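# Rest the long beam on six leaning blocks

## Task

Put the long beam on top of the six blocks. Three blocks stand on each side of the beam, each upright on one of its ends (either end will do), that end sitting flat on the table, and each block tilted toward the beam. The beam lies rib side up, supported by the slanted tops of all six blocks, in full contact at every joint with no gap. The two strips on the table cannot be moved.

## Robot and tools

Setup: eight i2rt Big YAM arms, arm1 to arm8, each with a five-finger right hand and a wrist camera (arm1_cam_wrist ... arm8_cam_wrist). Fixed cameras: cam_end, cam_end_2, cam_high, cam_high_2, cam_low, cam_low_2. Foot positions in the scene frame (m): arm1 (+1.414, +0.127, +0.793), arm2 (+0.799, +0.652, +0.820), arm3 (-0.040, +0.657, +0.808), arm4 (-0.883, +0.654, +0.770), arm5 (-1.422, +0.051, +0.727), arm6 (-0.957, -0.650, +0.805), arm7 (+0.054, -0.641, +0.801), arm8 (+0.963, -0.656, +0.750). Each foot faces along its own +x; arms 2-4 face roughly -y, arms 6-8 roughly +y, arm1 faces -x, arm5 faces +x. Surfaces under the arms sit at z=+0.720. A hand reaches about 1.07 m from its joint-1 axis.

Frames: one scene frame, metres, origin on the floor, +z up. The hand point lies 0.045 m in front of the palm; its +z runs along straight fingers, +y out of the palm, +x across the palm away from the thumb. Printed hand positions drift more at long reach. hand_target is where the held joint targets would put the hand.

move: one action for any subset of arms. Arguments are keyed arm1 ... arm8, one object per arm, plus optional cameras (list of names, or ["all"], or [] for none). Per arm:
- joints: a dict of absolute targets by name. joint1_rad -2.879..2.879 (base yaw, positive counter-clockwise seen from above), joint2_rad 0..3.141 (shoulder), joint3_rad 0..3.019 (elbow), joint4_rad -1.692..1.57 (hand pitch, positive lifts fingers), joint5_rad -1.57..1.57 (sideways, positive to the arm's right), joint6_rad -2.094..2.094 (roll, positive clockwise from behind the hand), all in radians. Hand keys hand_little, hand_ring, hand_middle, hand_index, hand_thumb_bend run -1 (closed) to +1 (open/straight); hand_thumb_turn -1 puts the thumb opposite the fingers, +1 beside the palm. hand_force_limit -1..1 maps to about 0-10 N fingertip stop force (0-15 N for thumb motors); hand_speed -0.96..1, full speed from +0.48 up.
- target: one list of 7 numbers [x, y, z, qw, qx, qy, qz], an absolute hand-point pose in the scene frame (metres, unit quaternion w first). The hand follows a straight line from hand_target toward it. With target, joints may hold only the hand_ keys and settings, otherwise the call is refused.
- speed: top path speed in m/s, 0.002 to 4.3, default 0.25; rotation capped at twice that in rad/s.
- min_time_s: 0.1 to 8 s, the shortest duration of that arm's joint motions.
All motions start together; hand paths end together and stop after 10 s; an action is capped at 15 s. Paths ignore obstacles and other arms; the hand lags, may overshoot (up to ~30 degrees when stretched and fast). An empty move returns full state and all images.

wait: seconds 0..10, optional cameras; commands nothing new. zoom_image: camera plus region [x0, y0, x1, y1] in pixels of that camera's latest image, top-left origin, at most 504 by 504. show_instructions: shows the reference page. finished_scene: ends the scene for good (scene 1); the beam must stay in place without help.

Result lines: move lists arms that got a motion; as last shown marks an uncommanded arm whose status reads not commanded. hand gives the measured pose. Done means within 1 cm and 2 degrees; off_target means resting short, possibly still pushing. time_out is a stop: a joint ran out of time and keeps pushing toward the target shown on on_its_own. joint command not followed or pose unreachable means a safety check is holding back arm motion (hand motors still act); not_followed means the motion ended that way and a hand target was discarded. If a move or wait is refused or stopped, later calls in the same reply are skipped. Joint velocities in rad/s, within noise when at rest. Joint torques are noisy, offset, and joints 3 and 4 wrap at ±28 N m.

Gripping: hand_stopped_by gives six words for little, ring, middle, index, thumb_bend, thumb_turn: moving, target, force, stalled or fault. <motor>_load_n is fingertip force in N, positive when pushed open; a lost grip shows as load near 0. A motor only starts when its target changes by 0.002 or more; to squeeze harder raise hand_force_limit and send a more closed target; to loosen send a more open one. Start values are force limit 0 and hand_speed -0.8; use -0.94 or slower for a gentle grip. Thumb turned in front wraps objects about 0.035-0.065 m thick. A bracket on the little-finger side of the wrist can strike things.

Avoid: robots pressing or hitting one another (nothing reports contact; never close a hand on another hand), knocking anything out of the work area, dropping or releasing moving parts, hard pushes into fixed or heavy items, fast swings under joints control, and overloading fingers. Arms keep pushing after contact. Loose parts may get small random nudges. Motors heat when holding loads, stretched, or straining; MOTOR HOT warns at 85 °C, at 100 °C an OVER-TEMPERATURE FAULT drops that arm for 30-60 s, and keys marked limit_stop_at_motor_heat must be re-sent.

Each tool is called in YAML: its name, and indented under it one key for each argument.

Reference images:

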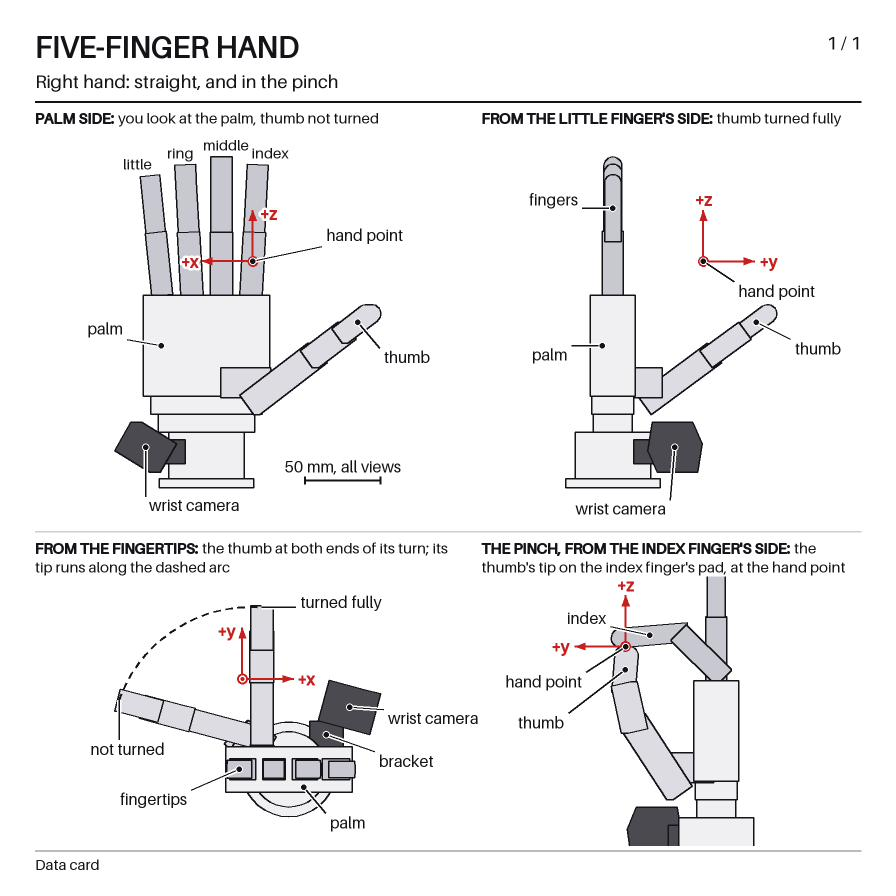

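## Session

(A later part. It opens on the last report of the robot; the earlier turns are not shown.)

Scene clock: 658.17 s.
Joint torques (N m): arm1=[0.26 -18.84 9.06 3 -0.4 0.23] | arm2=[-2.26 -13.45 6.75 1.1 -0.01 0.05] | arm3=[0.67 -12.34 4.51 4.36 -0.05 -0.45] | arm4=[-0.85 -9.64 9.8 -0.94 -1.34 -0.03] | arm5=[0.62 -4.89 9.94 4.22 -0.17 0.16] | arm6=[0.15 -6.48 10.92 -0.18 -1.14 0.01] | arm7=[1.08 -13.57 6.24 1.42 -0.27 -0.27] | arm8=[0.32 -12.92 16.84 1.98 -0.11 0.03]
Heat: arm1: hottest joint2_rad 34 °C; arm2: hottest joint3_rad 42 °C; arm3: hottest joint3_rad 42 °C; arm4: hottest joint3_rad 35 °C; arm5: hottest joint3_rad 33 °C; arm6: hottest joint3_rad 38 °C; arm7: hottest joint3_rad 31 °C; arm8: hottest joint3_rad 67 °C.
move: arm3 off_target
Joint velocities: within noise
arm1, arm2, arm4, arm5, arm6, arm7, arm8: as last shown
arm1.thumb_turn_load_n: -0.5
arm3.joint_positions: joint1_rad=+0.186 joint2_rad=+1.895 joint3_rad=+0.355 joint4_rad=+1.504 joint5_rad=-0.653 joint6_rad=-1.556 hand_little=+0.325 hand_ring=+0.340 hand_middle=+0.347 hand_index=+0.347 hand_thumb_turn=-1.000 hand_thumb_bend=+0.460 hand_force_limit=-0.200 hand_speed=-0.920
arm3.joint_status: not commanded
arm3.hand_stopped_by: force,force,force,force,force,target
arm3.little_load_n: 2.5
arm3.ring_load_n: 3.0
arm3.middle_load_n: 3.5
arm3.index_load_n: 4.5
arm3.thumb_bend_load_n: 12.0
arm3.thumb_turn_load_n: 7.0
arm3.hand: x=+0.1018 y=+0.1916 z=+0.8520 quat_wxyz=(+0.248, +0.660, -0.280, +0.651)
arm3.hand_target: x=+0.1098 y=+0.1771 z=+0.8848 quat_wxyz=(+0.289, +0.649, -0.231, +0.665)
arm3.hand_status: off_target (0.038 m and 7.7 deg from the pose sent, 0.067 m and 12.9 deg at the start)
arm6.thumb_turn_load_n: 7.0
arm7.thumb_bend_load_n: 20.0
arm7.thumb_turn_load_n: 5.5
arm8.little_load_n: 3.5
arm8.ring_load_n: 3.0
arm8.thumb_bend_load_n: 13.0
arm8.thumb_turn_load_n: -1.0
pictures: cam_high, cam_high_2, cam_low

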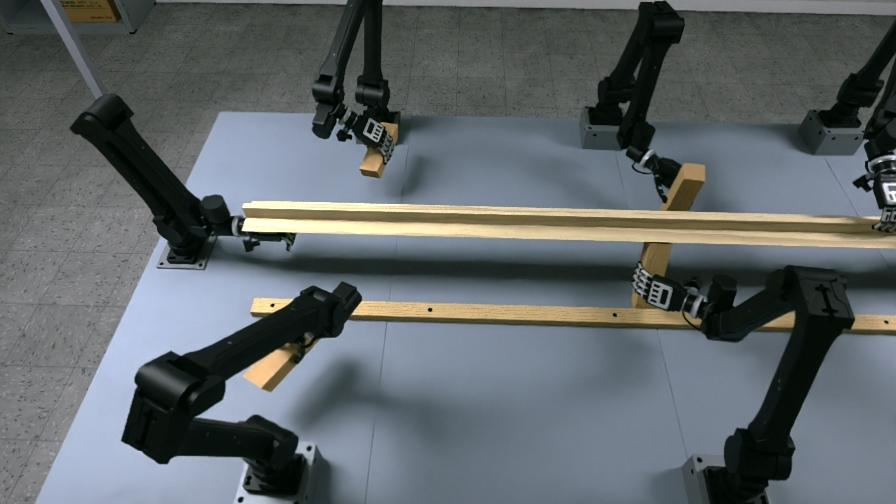

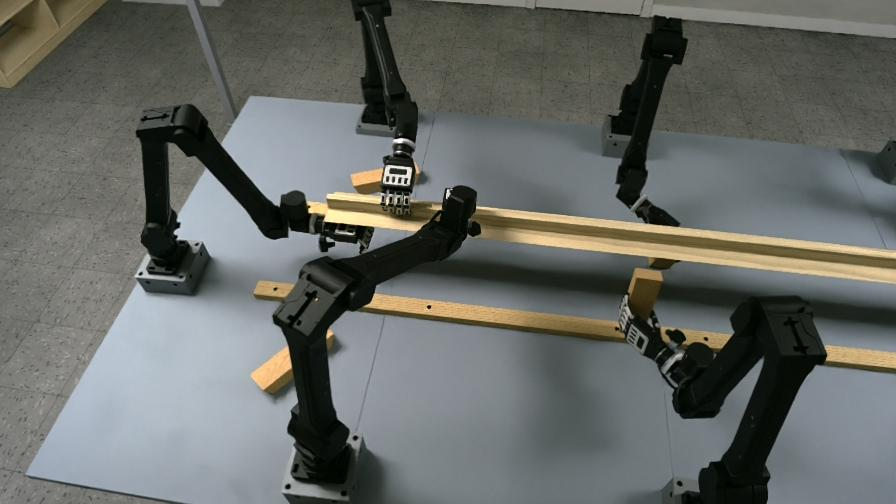

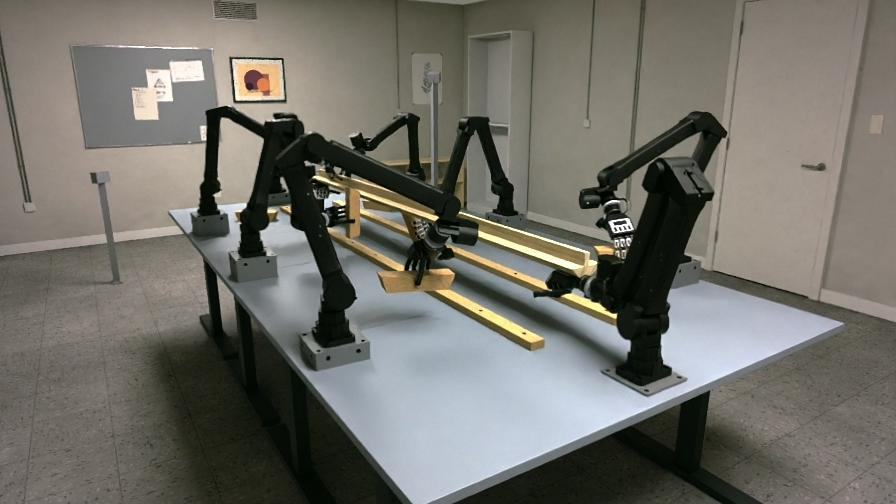

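move:
  arm3: {"target":[0.11,0.110,0.870,0.262,0.638,-0.216,0.691],"speed":0.08}
  cameras: ["cam_high_2","cam_high"]

zoom_image:
  camera: "cam_high_2"
  region: [600, 255, 680, 345]

zoom_image:
  camera: "cam_high"
  region: [650, 150, 730, 220]

Scene clock: 668.77 s.
Joint torques (N m): arm1=[0.26 -19.14 9.02 3 -0.37 0.26] | arm2=[-1.73 -12.92 6.63 1.1 -0.03 0] | arm3=[-1.2 -15.09 4.93 4.05 -0.12 -0.18] | arm4=[-0.85 -9.88 9.84 -0.99 -1.32 -0.02] | arm5=[0.73 -4.95 9.94 4.16 -0.16 0.16] | arm6=[0.15 -6.42 10.91 -0.16 -1.14 0.01] | arm7=[1.08 -13.39 6.28 1.31 -0.26 -0.27] | arm8=[0.26 -12.98 16.84 1.98 -0.11 0.03]
Heat: arm1: hottest joint2_rad 34 °C; arm2: hottest joint3_rad 42 °C; arm3: hottest joint3_rad 40 °C; arm4: hottest joint3_rad 35 °C; arm5: hottest joint3_rad 33 °C; arm6: hottest joint3_rad 38 °C; arm7: hottest joint3_rad 31 °C; arm8: hottest joint3_rad 67 °C.
move: arm3 off_target
Joint velocities: within noise
arm1.joint_positions: joint1_rad=+0.217 joint2_rad=+1.896 joint3_rad=+0.650 joint4_rad=+1.228 joint5_rad=+0.265 joint6_rad=-0.077 hand_little=-0.600 hand_ring=-0.600 hand_middle=-0.600 hand_index=-0.600 hand_thumb_turn=+1.000 hand_thumb_bend=+1.000 hand_force_limit=+0.000 hand_speed=+0.300
arm1.joint_status: not commanded
arm1.hand_stopped_by: target,target,target,target,target,target
arm1.little_load_n: 0.0
arm1.ring_load_n: 0.5
arm1.middle_load_n: 0.0
arm1.index_load_n: 0.0
arm1.thumb_bend_load_n: 0.0
arm1.thumb_turn_load_n: 0.0
arm1.hand: x=+0.8307 y=-0.0019 z=+0.8273 quat_wxyz=(+0.512, -0.489, -0.523, +0.475)
arm1.hand_target: x=+0.8055 y=-0.0112 z=+0.9111 quat_wxyz=(+0.534, -0.463, -0.464, +0.534)
arm1.hand_status: not commanded
arm2.joint_positions: joint1_rad=-0.478 joint2_rad=+1.729 joint3_rad=+1.186 joint4_rad=+0.204 joint5_rad=-0.437 joint6_rad=-0.154 hand_little=-0.171 hand_ring=-0.116 hand_middle=-0.079 hand_index=-0.079 hand_thumb_turn=-1.000 hand_thumb_bend=+0.308 hand_force_limit=+0.000 hand_speed=-0.900
arm2.joint_status: not commanded
arm2.hand_stopped_by: force,force,force,force,force,target
arm2.little_load_n: 10.0
arm2.ring_load_n: 6.5
arm2.middle_load_n: 2.5
arm2.index_load_n: 2.5
arm2.thumb_bend_load_n: 9.5
arm2.thumb_turn_load_n: 1.5
arm2.hand: x=+0.5959 y=-0.0058 z=+0.9803 quat_wxyz=(-0.006, +0.007, -0.804, +0.595)
arm2.hand_target: x=+0.5882 y=+0.0037 z=+0.9798 quat_wxyz=(+0.000, +0.000, -0.807, +0.590)
arm2.hand_status: not commanded
arm3.joint_positions: joint1_rad=+0.147 joint2_rad=+2.034 joint3_rad=+0.559 joint4_rad=+1.504 joint5_rad=-0.774 joint6_rad=-1.503 hand_little=+0.325 hand_ring=+0.340 hand_middle=+0.347 hand_index=+0.347 hand_thumb_turn=-1.000 hand_thumb_bend=+0.460 hand_force_limit=-0.200 hand_speed=-0.920
arm3.joint_status: not commanded
arm3.hand_stopped_by: force,force,force,force,force,target
arm3.little_load_n: 3.0
arm3.ring_load_n: 3.0
arm3.middle_load_n: 3.5
arm3.index_load_n: 4.5
arm3.thumb_bend_load_n: 12.0
arm3.thumb_turn_load_n: 7.0
arm3.hand: x=+0.1143 y=+0.1286 z=+0.8387 quat_wxyz=(+0.223, +0.654, -0.250, +0.678)
arm3.hand_target: x=+0.1098 y=+0.1118 z=+0.8698 quat_wxyz=(+0.262, +0.639, -0.216, +0.690)
arm3.hand_status: off_target (0.037 m and 6.3 deg from the pose sent, 0.084 m and 9.2 deg at the start)
arm4, arm6, arm7: as last shown
arm4.little_load_n: 3.5
arm5.joint_positions: joint1_rad=-0.204 joint2_rad=+1.243 joint3_rad=+0.054 joint4_rad=+1.249 joint5_rad=-0.189 joint6_rad=+0.035 hand_little=-0.600 hand_ring=-0.600 hand_middle=-0.600 hand_index=-0.600 hand_thumb_turn=+1.000 hand_thumb_bend=+1.000 hand_force_limit=+0.000 hand_speed=-0.200
arm5.joint_status: not commanded
arm5.hand_stopped_by: target,target,target,target,target,target
arm5.little_load_n: 0.0
arm5.ring_load_n: 0.0
arm5.middle_load_n: 0.5
arm5.index_load_n: 0.0
arm5.thumb_bend_load_n: 0.0
arm5.thumb_turn_load_n: -0.5
arm5.hand: x=-1.0476 y=+0.0414 z=+0.8395 quat_wxyz=(-0.515, +0.475, -0.496, +0.513)
arm5.hand_target: x=-1.0243 y=+0.0426 z=+0.8944 quat_wxyz=(-0.551, +0.444, -0.444, +0.550)
arm5.hand_status: not commanded
arm8.joint_positions: joint1_rad=+0.442 joint2_rad=+1.632 joint3_rad=+1.258 joint4_rad=+0.018 joint5_rad=+0.402 joint6_rad=+0.102 hand_little=-0.144 hand_ring=-0.107 hand_middle=-0.088 hand_index=-0.098 hand_thumb_turn=-1.000 hand_thumb_bend=+0.314 hand_force_limit=+0.000 hand_speed=-0.900
arm8.joint_status: not commanded
arm8.hand_stopped_by: force,force,force,force,force,target
arm8.little_load_n: 3.5
arm8.ring_load_n: 2.5
arm8.middle_load_n: 3.0
arm8.index_load_n: 2.5
arm8.thumb_bend_load_n: 12.5
arm8.thumb_turn_load_n: -0.5
arm8.hand: x=+0.7153 y=+0.0003 z=+0.9649 quat_wxyz=(-0.580, +0.814, +0.015, +0.011)
arm8.hand_target: x=+0.7107 y=+0.0185 z=+0.9801 quat_wxyz=(-0.590, +0.807, +0.000, +0.000)
arm8.hand_status: not commanded
pictures: cam_high, cam_high_2

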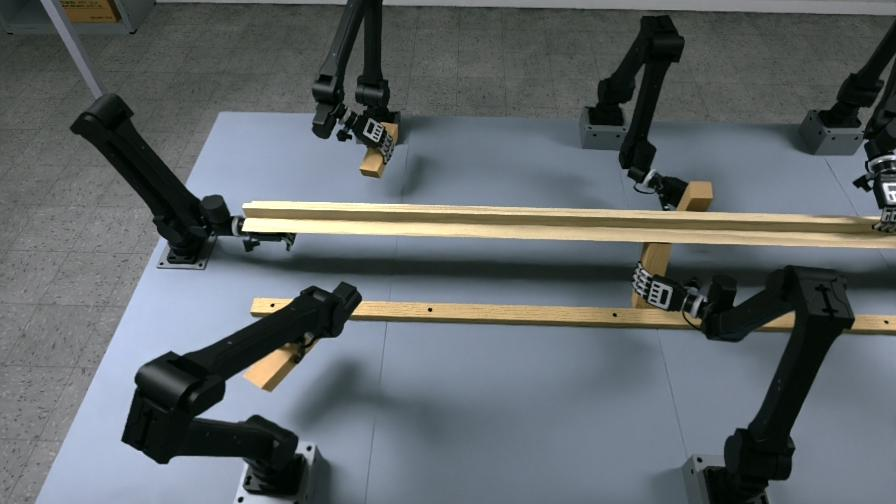

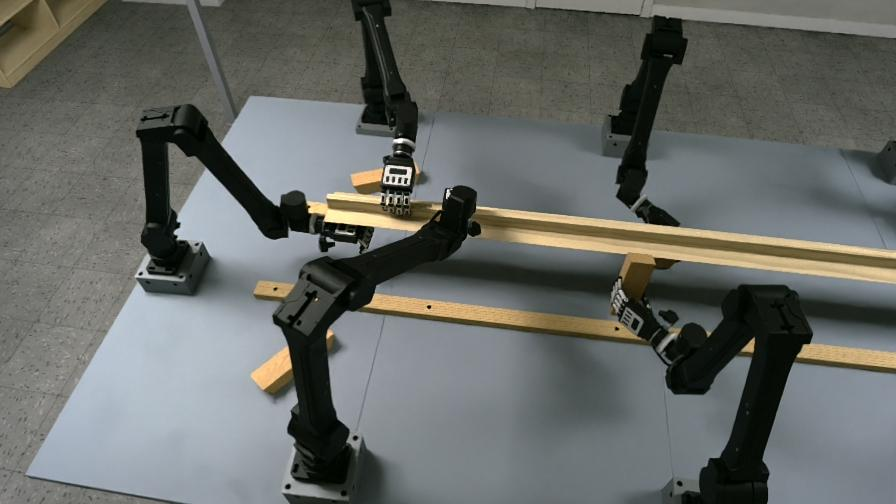

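Scaled by 5.600 from the camera's image (finer frame: 1280x720).

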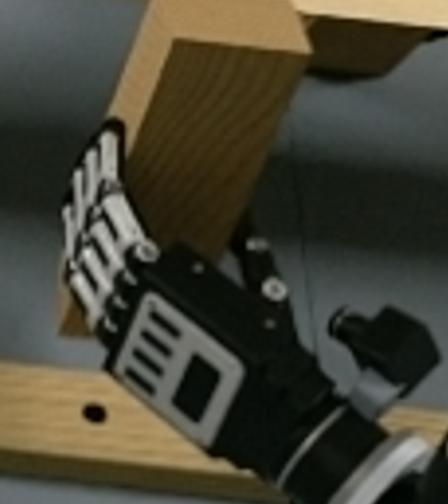

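Scaled by 6.300 from the camera's image (finer frame: 1280x720).

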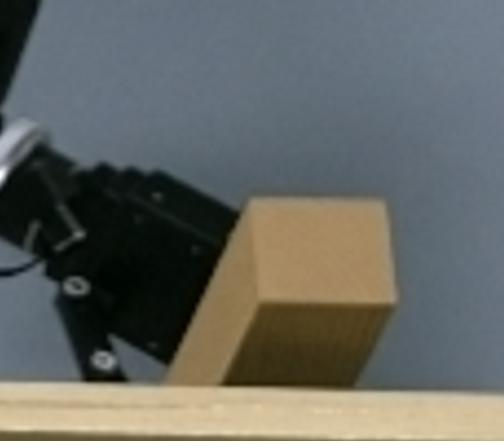

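move:
  arm3: {"target":[0.106,0.101,0.831,0.226,0.639,-0.269,0.684],"speed":0.06}
  cameras: ["cam_high_2","cam_high"]

zoom_image:
  camera: "cam_high_2"
  region: [590, 255, 670, 345]

zoom_image:
  camera: "cam_high"
  region: [650, 150, 730, 220]

Scene clock: 673.73 s.
Joint torques (N m): arm1=[0.38 -19.02 9.03 2.97 -0.38 0.24] | arm2=[-1.85 -12.57 6.74 0.9 -0.03 0.06] | arm3=[-1.44 -15.74 4.88 2.82 -0.01 -0.18] | arm4=[-0.85 -9.64 9.84 -0.99 -1.35 -0.03] | arm5=[0.5 -5.01 9.94 4.22 -0.18 0.16] | arm6=[0.09 -6.48 10.91 -0.17 -1.14 0.01] | arm7=[1.2 -13.33 6.26 1.39 -0.28 -0.28] | arm8=[0.32 -12.98 16.84 1.98 -0.11 0.03]
Heat: arm1: hottest joint2_rad 34 °C; arm2: hottest joint3_rad 42 °C; arm3: hottest joint3_rad 40 °C; arm4: hottest joint3_rad 35 °C; arm5: hottest joint3_rad 33 °C; arm6: hottest joint3_rad 39 °C; arm7: hottest joint3_rad 31 °C; arm8: hottest joint3_rad 68 °C.
move: arm3 off_target
Joint velocities: within noise
arm1, arm2, arm4, arm5, arm6, arm7, arm8: as last shown
arm1.ring_load_n: 0.0
arm1.thumb_turn_load_n: -0.5
arm3.joint_positions: joint1_rad=+0.144 joint2_rad=+2.097 joint3_rad=+0.593 joint4_rad=+1.484 joint5_rad=-0.757 joint6_rad=-1.441 hand_little=+0.325 hand_ring=+0.340 hand_middle=+0.347 hand_index=+0.347 hand_thumb_turn=-1.000 hand_thumb_bend=+0.460 hand_force_limit=-0.200 hand_speed=-0.920
arm3.joint_status: not commanded
arm3.hand_stopped_by: force,force,force,force,force,target
arm3.little_load_n: 3.0
arm3.ring_load_n: 3.0
arm3.middle_load_n: 3.5
arm3.index_load_n: 4.0
arm3.thumb_bend_load_n: 12.0
arm3.thumb_turn_load_n: 7.0
arm3.hand: x=+0.1118 y=+0.1216 z=+0.8068 quat_wxyz=(+0.194, +0.649, -0.293, +0.674)
arm3.hand_target: x=+0.1058 y=+0.1023 z=+0.8313 quat_wxyz=(+0.226, +0.639, -0.269, +0.684)
arm3.hand_status: off_target (0.032 m and 4.8 deg from the pose sent, 0.030 m and 2.8 deg at the start)
arm4.little_load_n: 3.0
arm4.ring_load_n: 4.5
arm5.middle_load_n: 0.0
arm5.thumb_turn_load_n: 0.0
arm6.thumb_bend_load_n: 26.5
arm7.little_load_n: 5.0
arm8.index_load_n: 2.0
arm8.thumb_turn_load_n: -1.0
pictures: cam_high, cam_high_2

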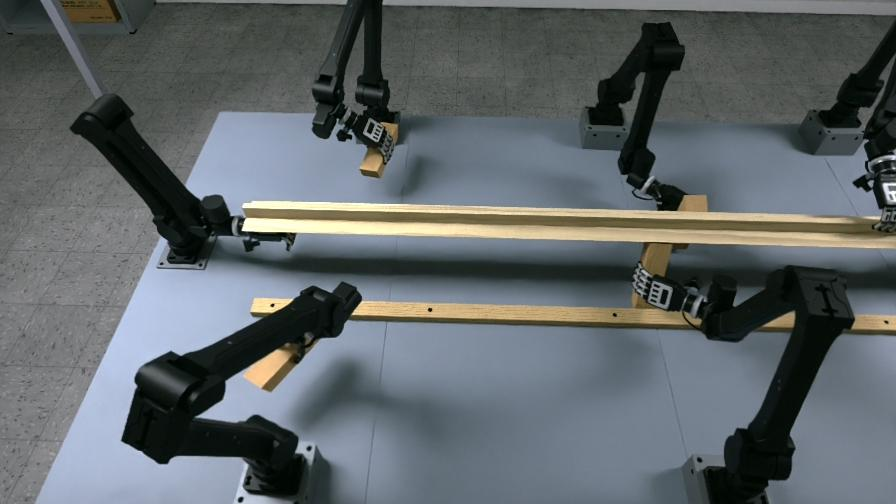

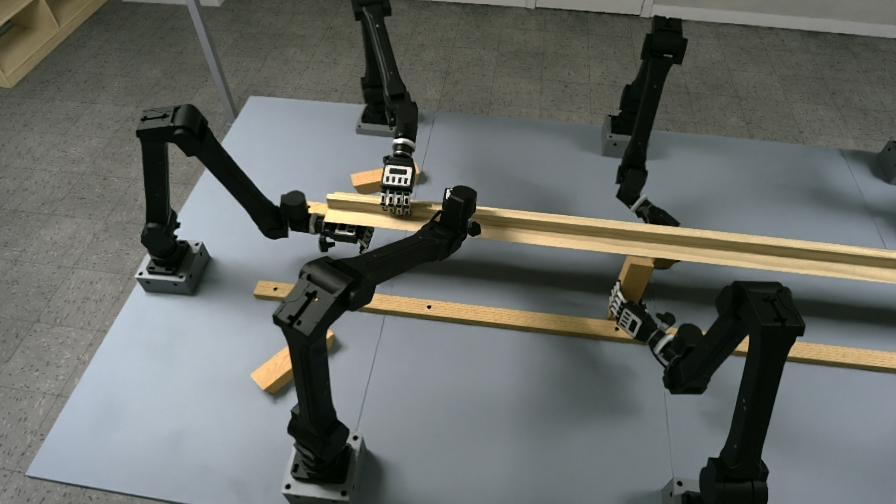

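Scaled by 5.600 from the camera's image (finer frame: 1280x720).

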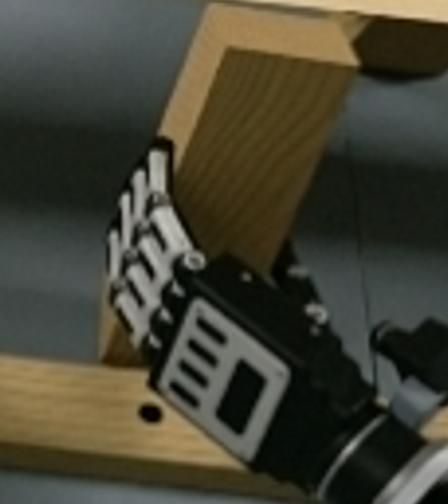

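Scaled by 6.300 from the camera's image (finer frame: 1280x720).

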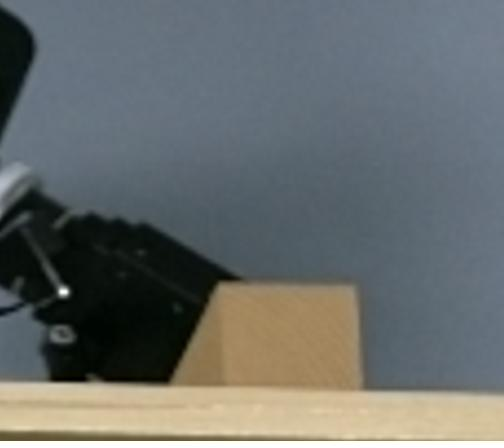

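move:
  arm3: {"target":[0.106,0.0955,0.820,0.179,0.651,-0.311,0.668],"speed":0.06}
  cameras: ["cam_high_2","cam_high"]

zoom_image:
  camera: "cam_high_2"
  region: [590, 235, 690, 335]

Scene clock: 677.33 s.
Joint torques (N m): arm1=[0.32 -19.14 9.05 3.03 -0.38 0.27] | arm2=[-2.55 -12.57 6.64 1.13 -0.02 -0.02] | arm3=[-1.44 -17.85 4.92 2.09 -0.24 -0.06] | arm4=[-0.56 -9.76 9.77 -0.92 -1.33 -0.02] | arm5=[0.85 -4.84 9.88 4.23 -0.16 0.16] | arm6=[0.09 -6.42 10.89 -0.17 -1.15 0.01] | arm7=[1.14 -13.33 6.28 1.36 -0.29 -0.28] | arm8=[0.32 -12.92 16.84 1.98 -0.11 0.03]
Heat: arm1: hottest joint2_rad 34 °C; arm2: hottest joint3_rad 42 °C; arm3: hottest joint3_rad 39 °C; arm4: hottest joint3_rad 36 °C; arm5: hottest joint3_rad 33 °C; arm6: hottest joint3_rad 39 °C; arm7: hottest joint3_rad 31 °C; arm8: hottest joint3_rad 68 °C.
move: arm3 off_target
Joint velocities: arm1=[within noise] | arm2=[within noise] | arm3=[within noise] | arm4=[-0.015 -0.005 0.002 0.012 0.154 -0.051] | arm5=[within noise] | arm6=[within noise] | arm7=[within noise] | arm8=[within noise]
arm1, arm2, arm4, arm5, arm6, arm7, arm8: as last shown
arm3.joint_positions: joint1_rad=+0.137 joint2_rad=+2.059 joint3_rad=+0.619 joint4_rad=+1.312 joint5_rad=-0.771 joint6_rad=-1.426 hand_little=+0.325 hand_ring=+0.340 hand_middle=+0.347 hand_index=+0.347 hand_thumb_turn=-1.000 hand_thumb_bend=+0.460 hand_force_limit=-0.200 hand_speed=-0.920
arm3.joint_status: not commanded
arm3.hand_stopped_by: force,force,force,force,force,target
arm3.little_load_n: 3.5
arm3.ring_load_n: 3.0
arm3.middle_load_n: 3.5
arm3.index_load_n: 4.0
arm3.thumb_bend_load_n: 12.0
arm3.thumb_turn_load_n: 5.0
arm3.hand: x=+0.1113 y=+0.1162 z=+0.7908 quat_wxyz=(+0.153, +0.661, -0.330, +0.656)
arm3.hand_target: x=+0.1058 y=+0.0967 z=+0.8202 quat_wxyz=(+0.179, +0.652, -0.311, +0.668)
arm3.hand_status: off_target (0.036 m and 4.1 deg from the pose sent, 0.030 m and 2.9 deg at the start)
arm4.ring_load_n: 4.0
arm5.thumb_turn_load_n: -0.5
arm6.thumb_bend_load_n: 26.0
arm8.index_load_n: 2.5
pictures: cam_high, cam_high_2

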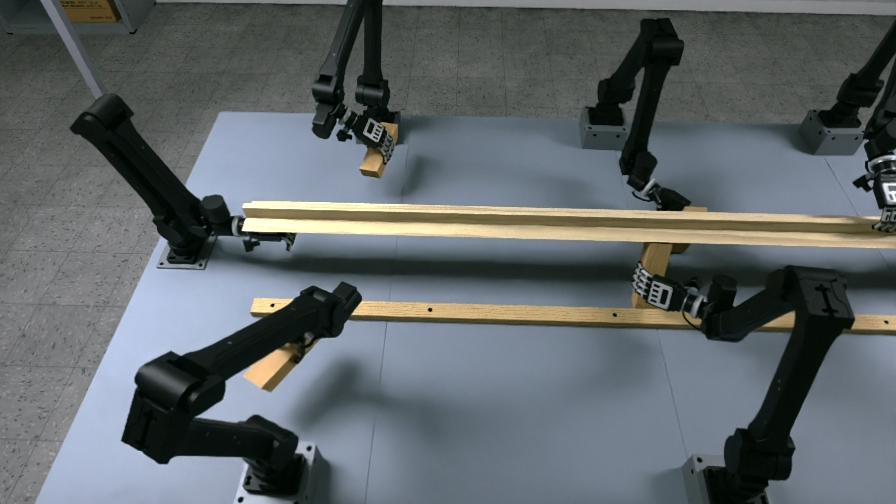

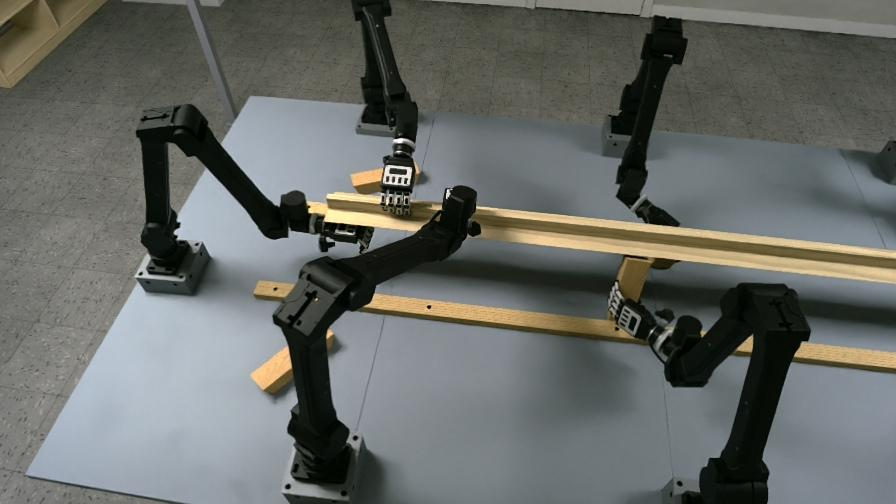

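Scaled by 5.040 from the camera's image (finer frame: 1280x720).

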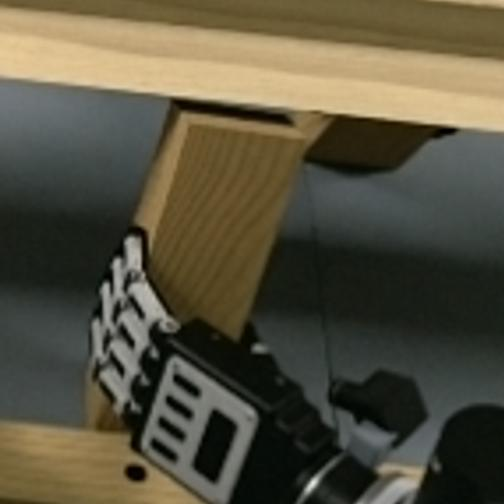

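move:
  arm3: {"target":[0.106,0.0925,0.813,0.1385,0.659,-0.346,0.653],"speed":0.06}
  cameras: ["cam_high_2","cam_high","cam_end_2"]

zoom_image:
  camera: "cam_high_2"
  region: [590, 235, 690, 335]

zoom_image:
  camera: "cam_high"
  region: [610, 220, 710, 320]

Scene clock: 680.07 s.
Joint torques (N m): arm1=[0.44 -19.19 8.96 2.96 -0.37 0.26] | arm2=[-1.2 -13.22 6.63 1.07 0 0.02] | arm3=[-1.49 -17.38 5.37 1.77 -0.31 0.04] | arm4=[-0.79 -9.64 9.88 -0.96 -1.36 -0.01] | arm5=[0.5 -4.95 9.91 4.19 -0.15 0.16] | arm6=[0.03 -6.48 10.95 -0.18 -1.14 0.01] | arm7=[1.2 -13.33 6.24 1.31 -0.27 -0.28] | arm8=[0.32 -12.92 16.84 1.98 -0.11 0.03]
Heat: arm1: hottest joint2_rad 34 °C; arm2: hottest joint3_rad 42 °C; arm3: hottest joint3_rad 39 °C; arm4: hottest joint3_rad 36 °C; arm5: hottest joint3_rad 33 °C; arm6: hottest joint3_rad 39 °C; arm7: hottest joint3_rad 31 °C; arm8: hottest joint3_rad 68 °C.
move: arm3 off_target
Joint velocities: within noise
arm1, arm2, arm5, arm7, arm8: as last shown
arm2.middle_load_n: 3.0
arm3.joint_positions: joint1_rad=+0.130 joint2_rad=+2.003 joint3_rad=+0.644 joint4_rad=+1.151 joint5_rad=-0.787 joint6_rad=-1.414 hand_little=+0.325 hand_ring=+0.340 hand_middle=+0.347 hand_index=+0.347 hand_thumb_turn=-1.000 hand_thumb_bend=+0.460 hand_force_limit=-0.200 hand_speed=-0.920
arm3.joint_status: not commanded
arm3.hand_stopped_by: force,force,force,force,force,target
arm3.little_load_n: 4.0
arm3.ring_load_n: 3.5
arm3.middle_load_n: 3.5
arm3.index_load_n: 3.5
arm3.thumb_bend_load_n: 12.0
arm3.thumb_turn_load_n: 4.5
arm3.hand: x=+0.1112 y=+0.1105 z=+0.7896 quat_wxyz=(+0.121, +0.668, -0.357, +0.642)
arm3.hand_target: x=+0.1057 y=+0.0932 z=+0.8133 quat_wxyz=(+0.139, +0.659, -0.346, +0.653)
arm3.hand_status: off_target (0.030 m and 2.8 deg from the pose sent, 0.033 m and 2.5 deg at the start)
arm4.joint_positions: joint1_rad=-0.205 joint2_rad=+1.279 joint3_rad=+0.836 joint4_rad=-1.330 joint5_rad=-0.906 joint6_rad=-1.738 hand_little=+0.272 hand_ring=+0.287 hand_middle=+0.297 hand_index=+0.317 hand_thumb_turn=-1.000 hand_thumb_bend=+0.456 hand_force_limit=+0.300 hand_speed=-0.940
arm4.joint_status: not commanded
arm4.hand_stopped_by: force,force,force,force,force,target
arm4.little_load_n: 3.0
arm4.ring_load_n: 4.0
arm4.middle_load_n: 5.5
arm4.index_load_n: 5.0
arm4.thumb_bend_load_n: 16.5
arm4.thumb_turn_load_n: 3.5
arm4.hand: x=-0.8356 y=+0.3812 z=+0.8863 quat_wxyz=(-0.307, +0.577, -0.687, +0.317)
arm4.hand_target: x=-0.8357 y=+0.3651 z=+0.9096 quat_wxyz=(-0.290, +0.588, -0.677, +0.334)
arm4.hand_status: not commanded
arm5.thumb_turn_load_n: 0.0
arm6.joint_positions: joint1_rad=-0.404 joint2_rad=+1.182 joint3_rad=+0.653 joint4_rad=-1.070 joint5_rad=-0.906 joint6_rad=-1.543 hand_little=+0.294 hand_ring=+0.302 hand_middle=+0.333 hand_index=+0.359 hand_thumb_turn=-1.000 hand_thumb_bend=+0.535 hand_force_limit=+0.300 hand_speed=-0.940
arm6.joint_status: not commanded
arm6.hand_stopped_by: force,force,force,force,force,target
arm6.little_load_n: 0.0
arm6.ring_load_n: 8.5
arm6.middle_load_n: 4.0
arm6.index_load_n: 4.0
arm6.thumb_bend_load_n: 26.0
arm6.thumb_turn_load_n: 7.0
arm6.hand: x=-0.9617 y=-0.3907 z=+0.8782 quat_wxyz=(-0.357, +0.772, +0.463, -0.249)
arm6.hand_target: x=-0.9515 y=-0.3718 z=+0.8996 quat_wxyz=(-0.377, +0.766, +0.467, -0.229)
arm6.hand_status: not commanded
arm7.little_load_n: 4.5
arm8.thumb_turn_load_n: -0.5
pictures: cam_end_2, cam_high, cam_high_2

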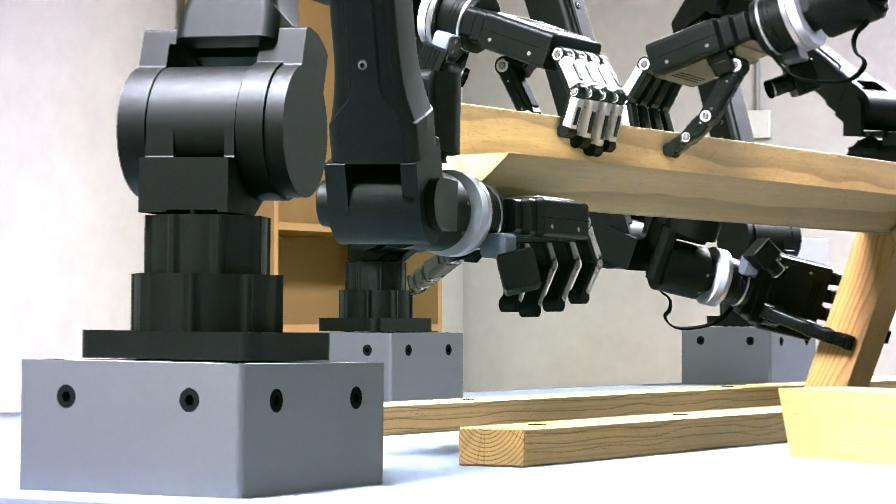

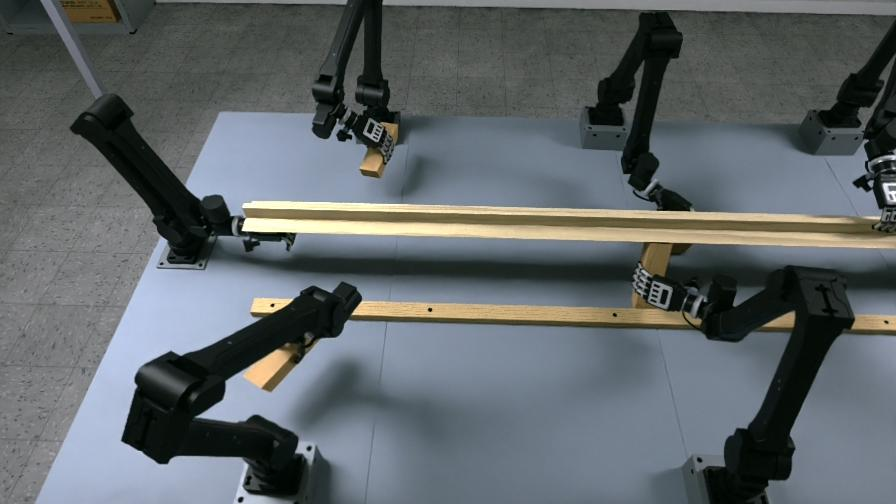

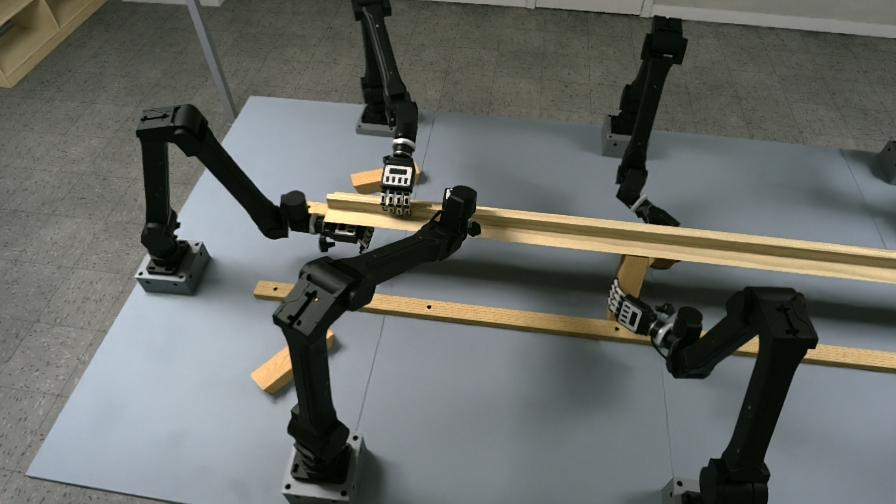

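Scaled by 5.040 from the camera's image (finer frame: 1280x720).

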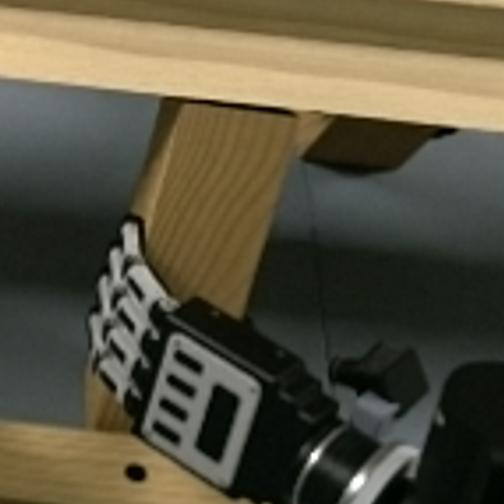

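Scaled by 5.040 from the camera's image (finer frame: 1280x720).

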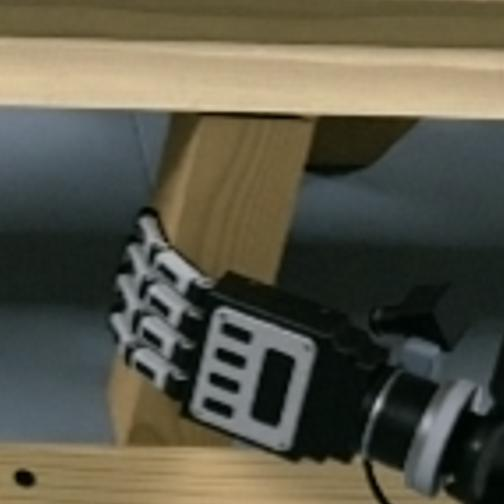

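move:
  arm6: {"target":[-0.84,-0.19,0.94,0.675,-0.209,-0.662,-0.247],"speed":0.2}
  arm4: {"target":[-0.763,0.19,0.94,0.257,0.658,-0.199,0.678],"speed":0.2}
  cameras: ["cam_high_2","cam_high","cam_end","arm4_cam_wrist","arm6_cam_wrist"]

Scene clock: 691.37 s.
Joint torques (N m): arm1=[0.32 -19.08 9.02 2.93 -0.37 0.26] | arm2=[-1.55 -12.75 6.72 1.14 0.01 0.06] | arm3=[-1.49 -17.44 5.35 1.78 -0.31 0.04] | arm4=[0.03 -8.64 5.5 3.41 -0.07 -0.31] | arm5=[0.79 -4.89 9.88 4.18 -0.17 0.18] | arm6=[0.62 -9.05 5.94 2.22 -0.52 -0.19] | arm7=[1.26 -13.51 6.28 1.35 -0.27 -0.28] | arm8=[0.32 -12.98 16.84 1.99 -0.1 0.03]
Heat: arm1: hottest joint2_rad 34 °C; arm2: hottest joint3_rad 42 °C; arm3: hottest joint3_rad 38 °C; arm4: hottest joint3_rad 34 °C; arm5: hottest joint3_rad 33 °C; arm6: hottest joint3_rad 39 °C; arm7: hottest joint3_rad 31 °C; arm8: hottest joint3_rad 68 °C.
move: arm4 off_target; arm6 moving
Joint velocities: arm1=[within noise] | arm2=[within noise] | arm3=[within noise] | arm4=[within noise] | arm5=[within noise] | arm6=[-0.005 0.015 -0.007 0.076 0.066 0.066] | arm7=[within noise] | arm8=[within noise]
arm1, arm2, arm3, arm5, arm7, arm8: as last shown
arm3.middle_load_n: 3.0
arm3.thumb_bend_load_n: 12.5
arm4.joint_positions: joint1_rad=+0.035 joint2_rad=+1.461 joint3_rad=+0.349 joint4_rad=+1.120 joint5_rad=-0.907 joint6_rad=-1.535 hand_little=+0.272 hand_ring=+0.287 hand_middle=+0.297 hand_index=+0.317 hand_thumb_turn=-1.000 hand_thumb_bend=+0.456 hand_force_limit=+0.300 hand_speed=-0.940
arm4.joint_status: not commanded
arm4.hand_stopped_by: force,force,force,force,force,target
arm4.little_load_n: 1.5
arm4.ring_load_n: 3.5
arm4.middle_load_n: 6.0
arm4.index_load_n: 6.0
arm4.thumb_bend_load_n: 16.0
arm4.thumb_turn_load_n: 5.5
arm4.hand: x=-0.7698 y=+0.1969 z=+0.9147 quat_wxyz=(+0.229, +0.664, -0.238, +0.671)
arm4.hand_target: x=-0.7630 y=+0.1910 z=+0.9398 quat_wxyz=(+0.257, +0.659, -0.200, +0.678)
arm4.hand_status: off_target (0.027 m and 5.6 deg from the pose sent, 0.211 m and 98.4 deg at the start)
arm6.joint_positions: joint1_rad=-0.616 joint2_rad=+1.592 joint3_rad=+0.541 joint4_rad=+0.810 joint5_rad=-1.522 joint6_rad=-1.797 hand_little=+0.294 hand_ring=+0.302 hand_middle=+0.333 hand_index=+0.359 hand_thumb_turn=-1.000 hand_thumb_bend=+0.535 hand_force_limit=+0.300 hand_speed=-0.940
arm6.joint_status: not commanded
arm6.hand_stopped_by: force,force,force,force,force,target
arm6.little_load_n: 0.0
arm6.ring_load_n: 7.0
arm6.middle_load_n: 4.0
arm6.index_load_n: 5.0
arm6.thumb_bend_load_n: 26.0
arm6.thumb_turn_load_n: 9.0
arm6.hand: x=-0.8456 y=-0.1941 z=+0.9275 quat_wxyz=(-0.660, +0.252, +0.667, +0.237)
arm6.hand_target: x=-0.8405 y=-0.1900 z=+0.9398 quat_wxyz=(-0.654, +0.230, +0.673, +0.256)
arm6.hand_status: moving (0.014 m and 5.4 deg from the pose sent, 0.243 m and 99.2 deg at the start; a joint's target at an end of its range on 204 of 279 steps)
arm8.index_load_n: 2.0
pictures: arm4_cam_wrist, arm6_cam_wrist, cam_end, cam_high, cam_high_2
arm4_cam_wrist: T_world_to_cam=[[-0.55698, -0.79234, 0.24891, -0.49213], [-0.55248, 0.12971, -0.82337, 0.2994], [0.62011, -0.59612, -0.51001, 1.18068]] pos_world=[-0.84084, 0.27506, 0.97116]
arm6_cam_wrist: T_world_to_cam=[[0.60874, 0.7483, 0.26358, 0.4198], [0.56309, -0.17347, -0.80798, 1.19066], [-0.55889, 0.64028, -0.52696, 0.2553]] pos_world=[-0.78332, -0.27106, 0.98591]

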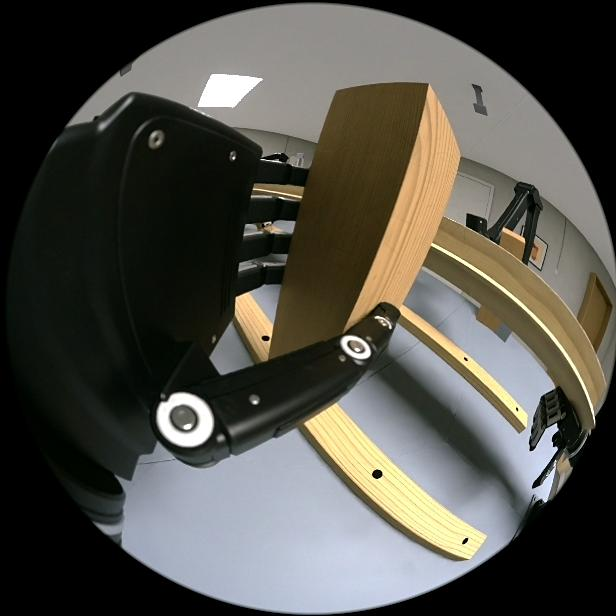

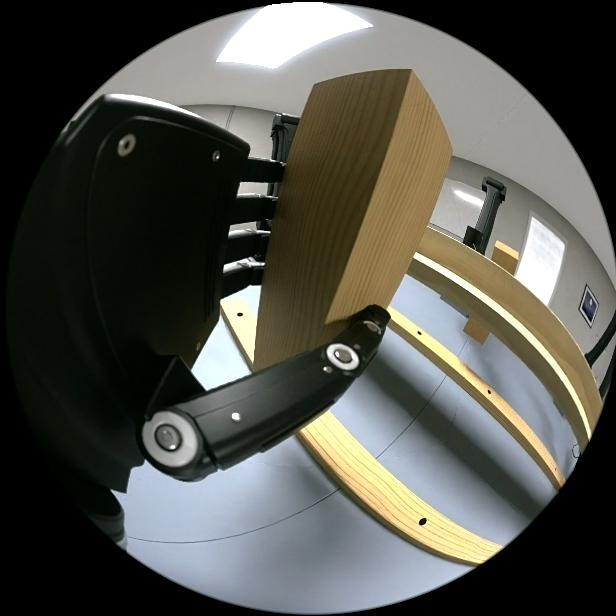

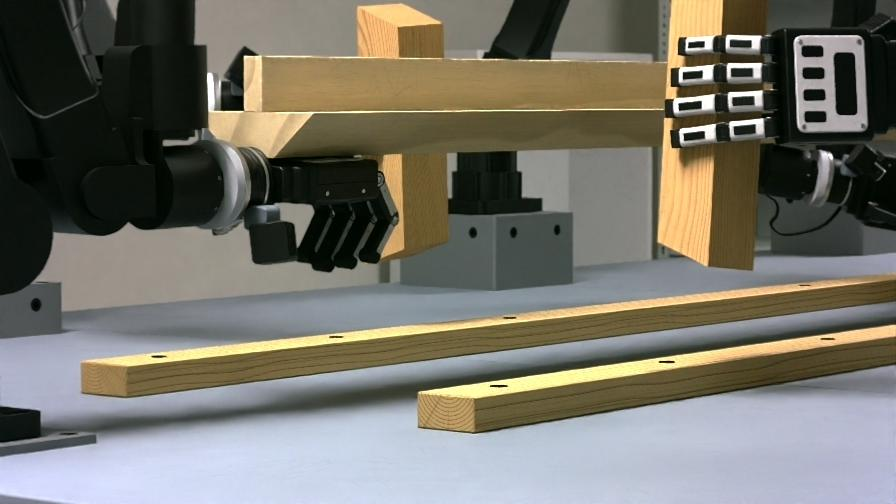

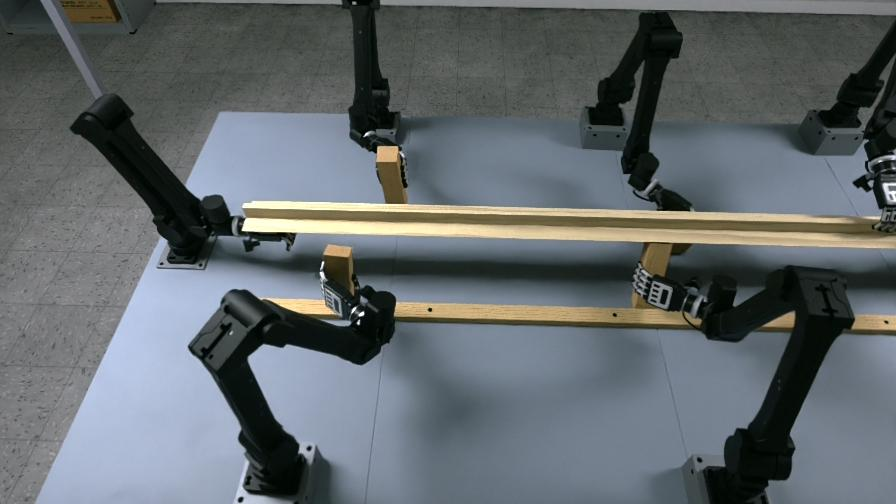

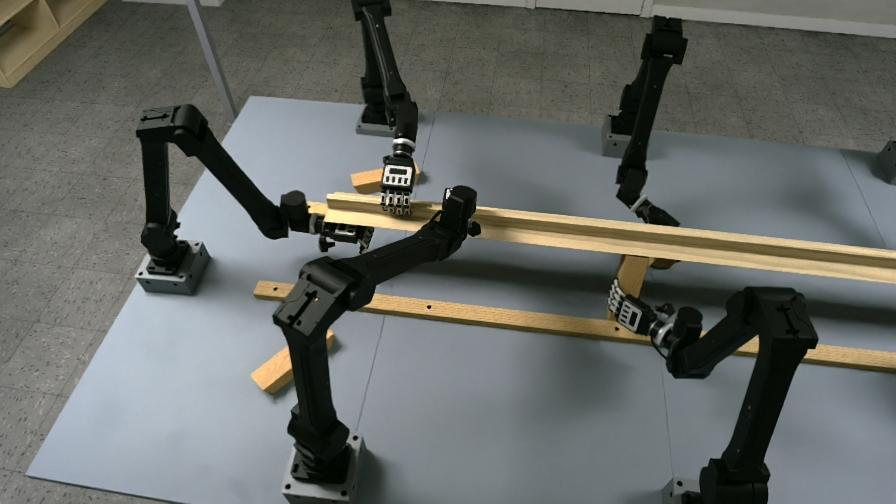

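zoom_image:
  camera: "cam_end"
  region: [600, 0, 896, 300]

zoom_image:
  camera: "cam_end"
  region: [300, 0, 500, 280]

zoom_image:
  camera: "cam_high"
  region: [290, 230, 390, 330]

zoom_image:
  camera: "cam_high"
  region: [350, 130, 430, 210]

Scaled by 1.680 from the camera's image (finer frame: 1280x720).

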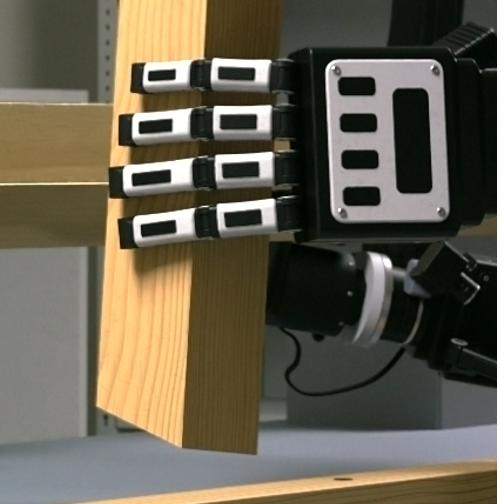

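Scaled by 1.800 from the camera's image (finer frame: 1280x720).

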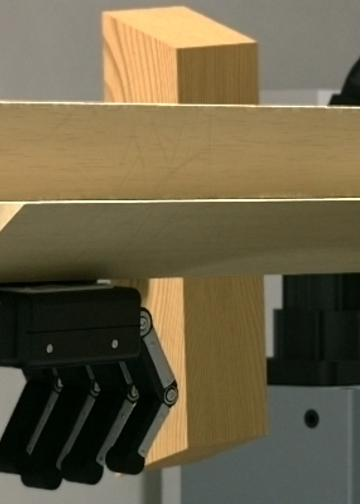

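Scaled by 5.040 from the camera's image (finer frame: 1280x720).

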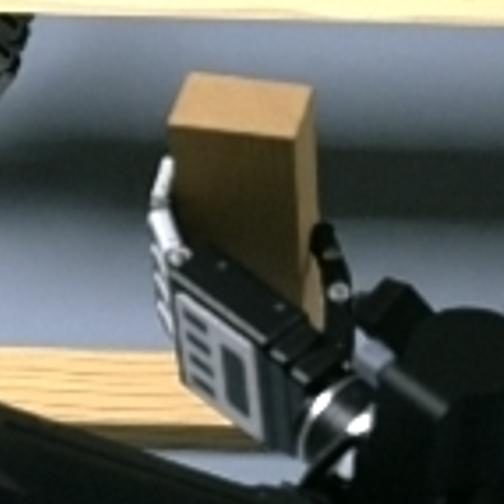

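Scaled by 6.300 from the camera's image (finer frame: 1280x720).

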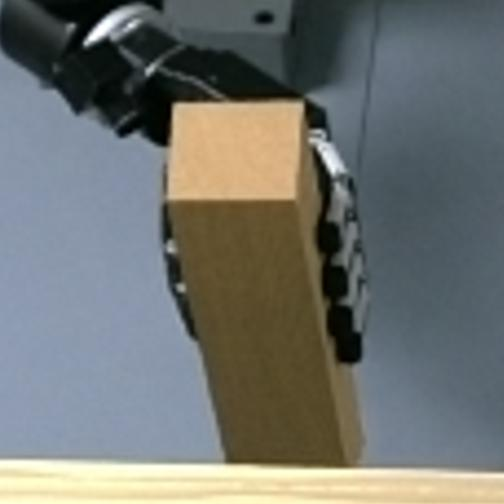

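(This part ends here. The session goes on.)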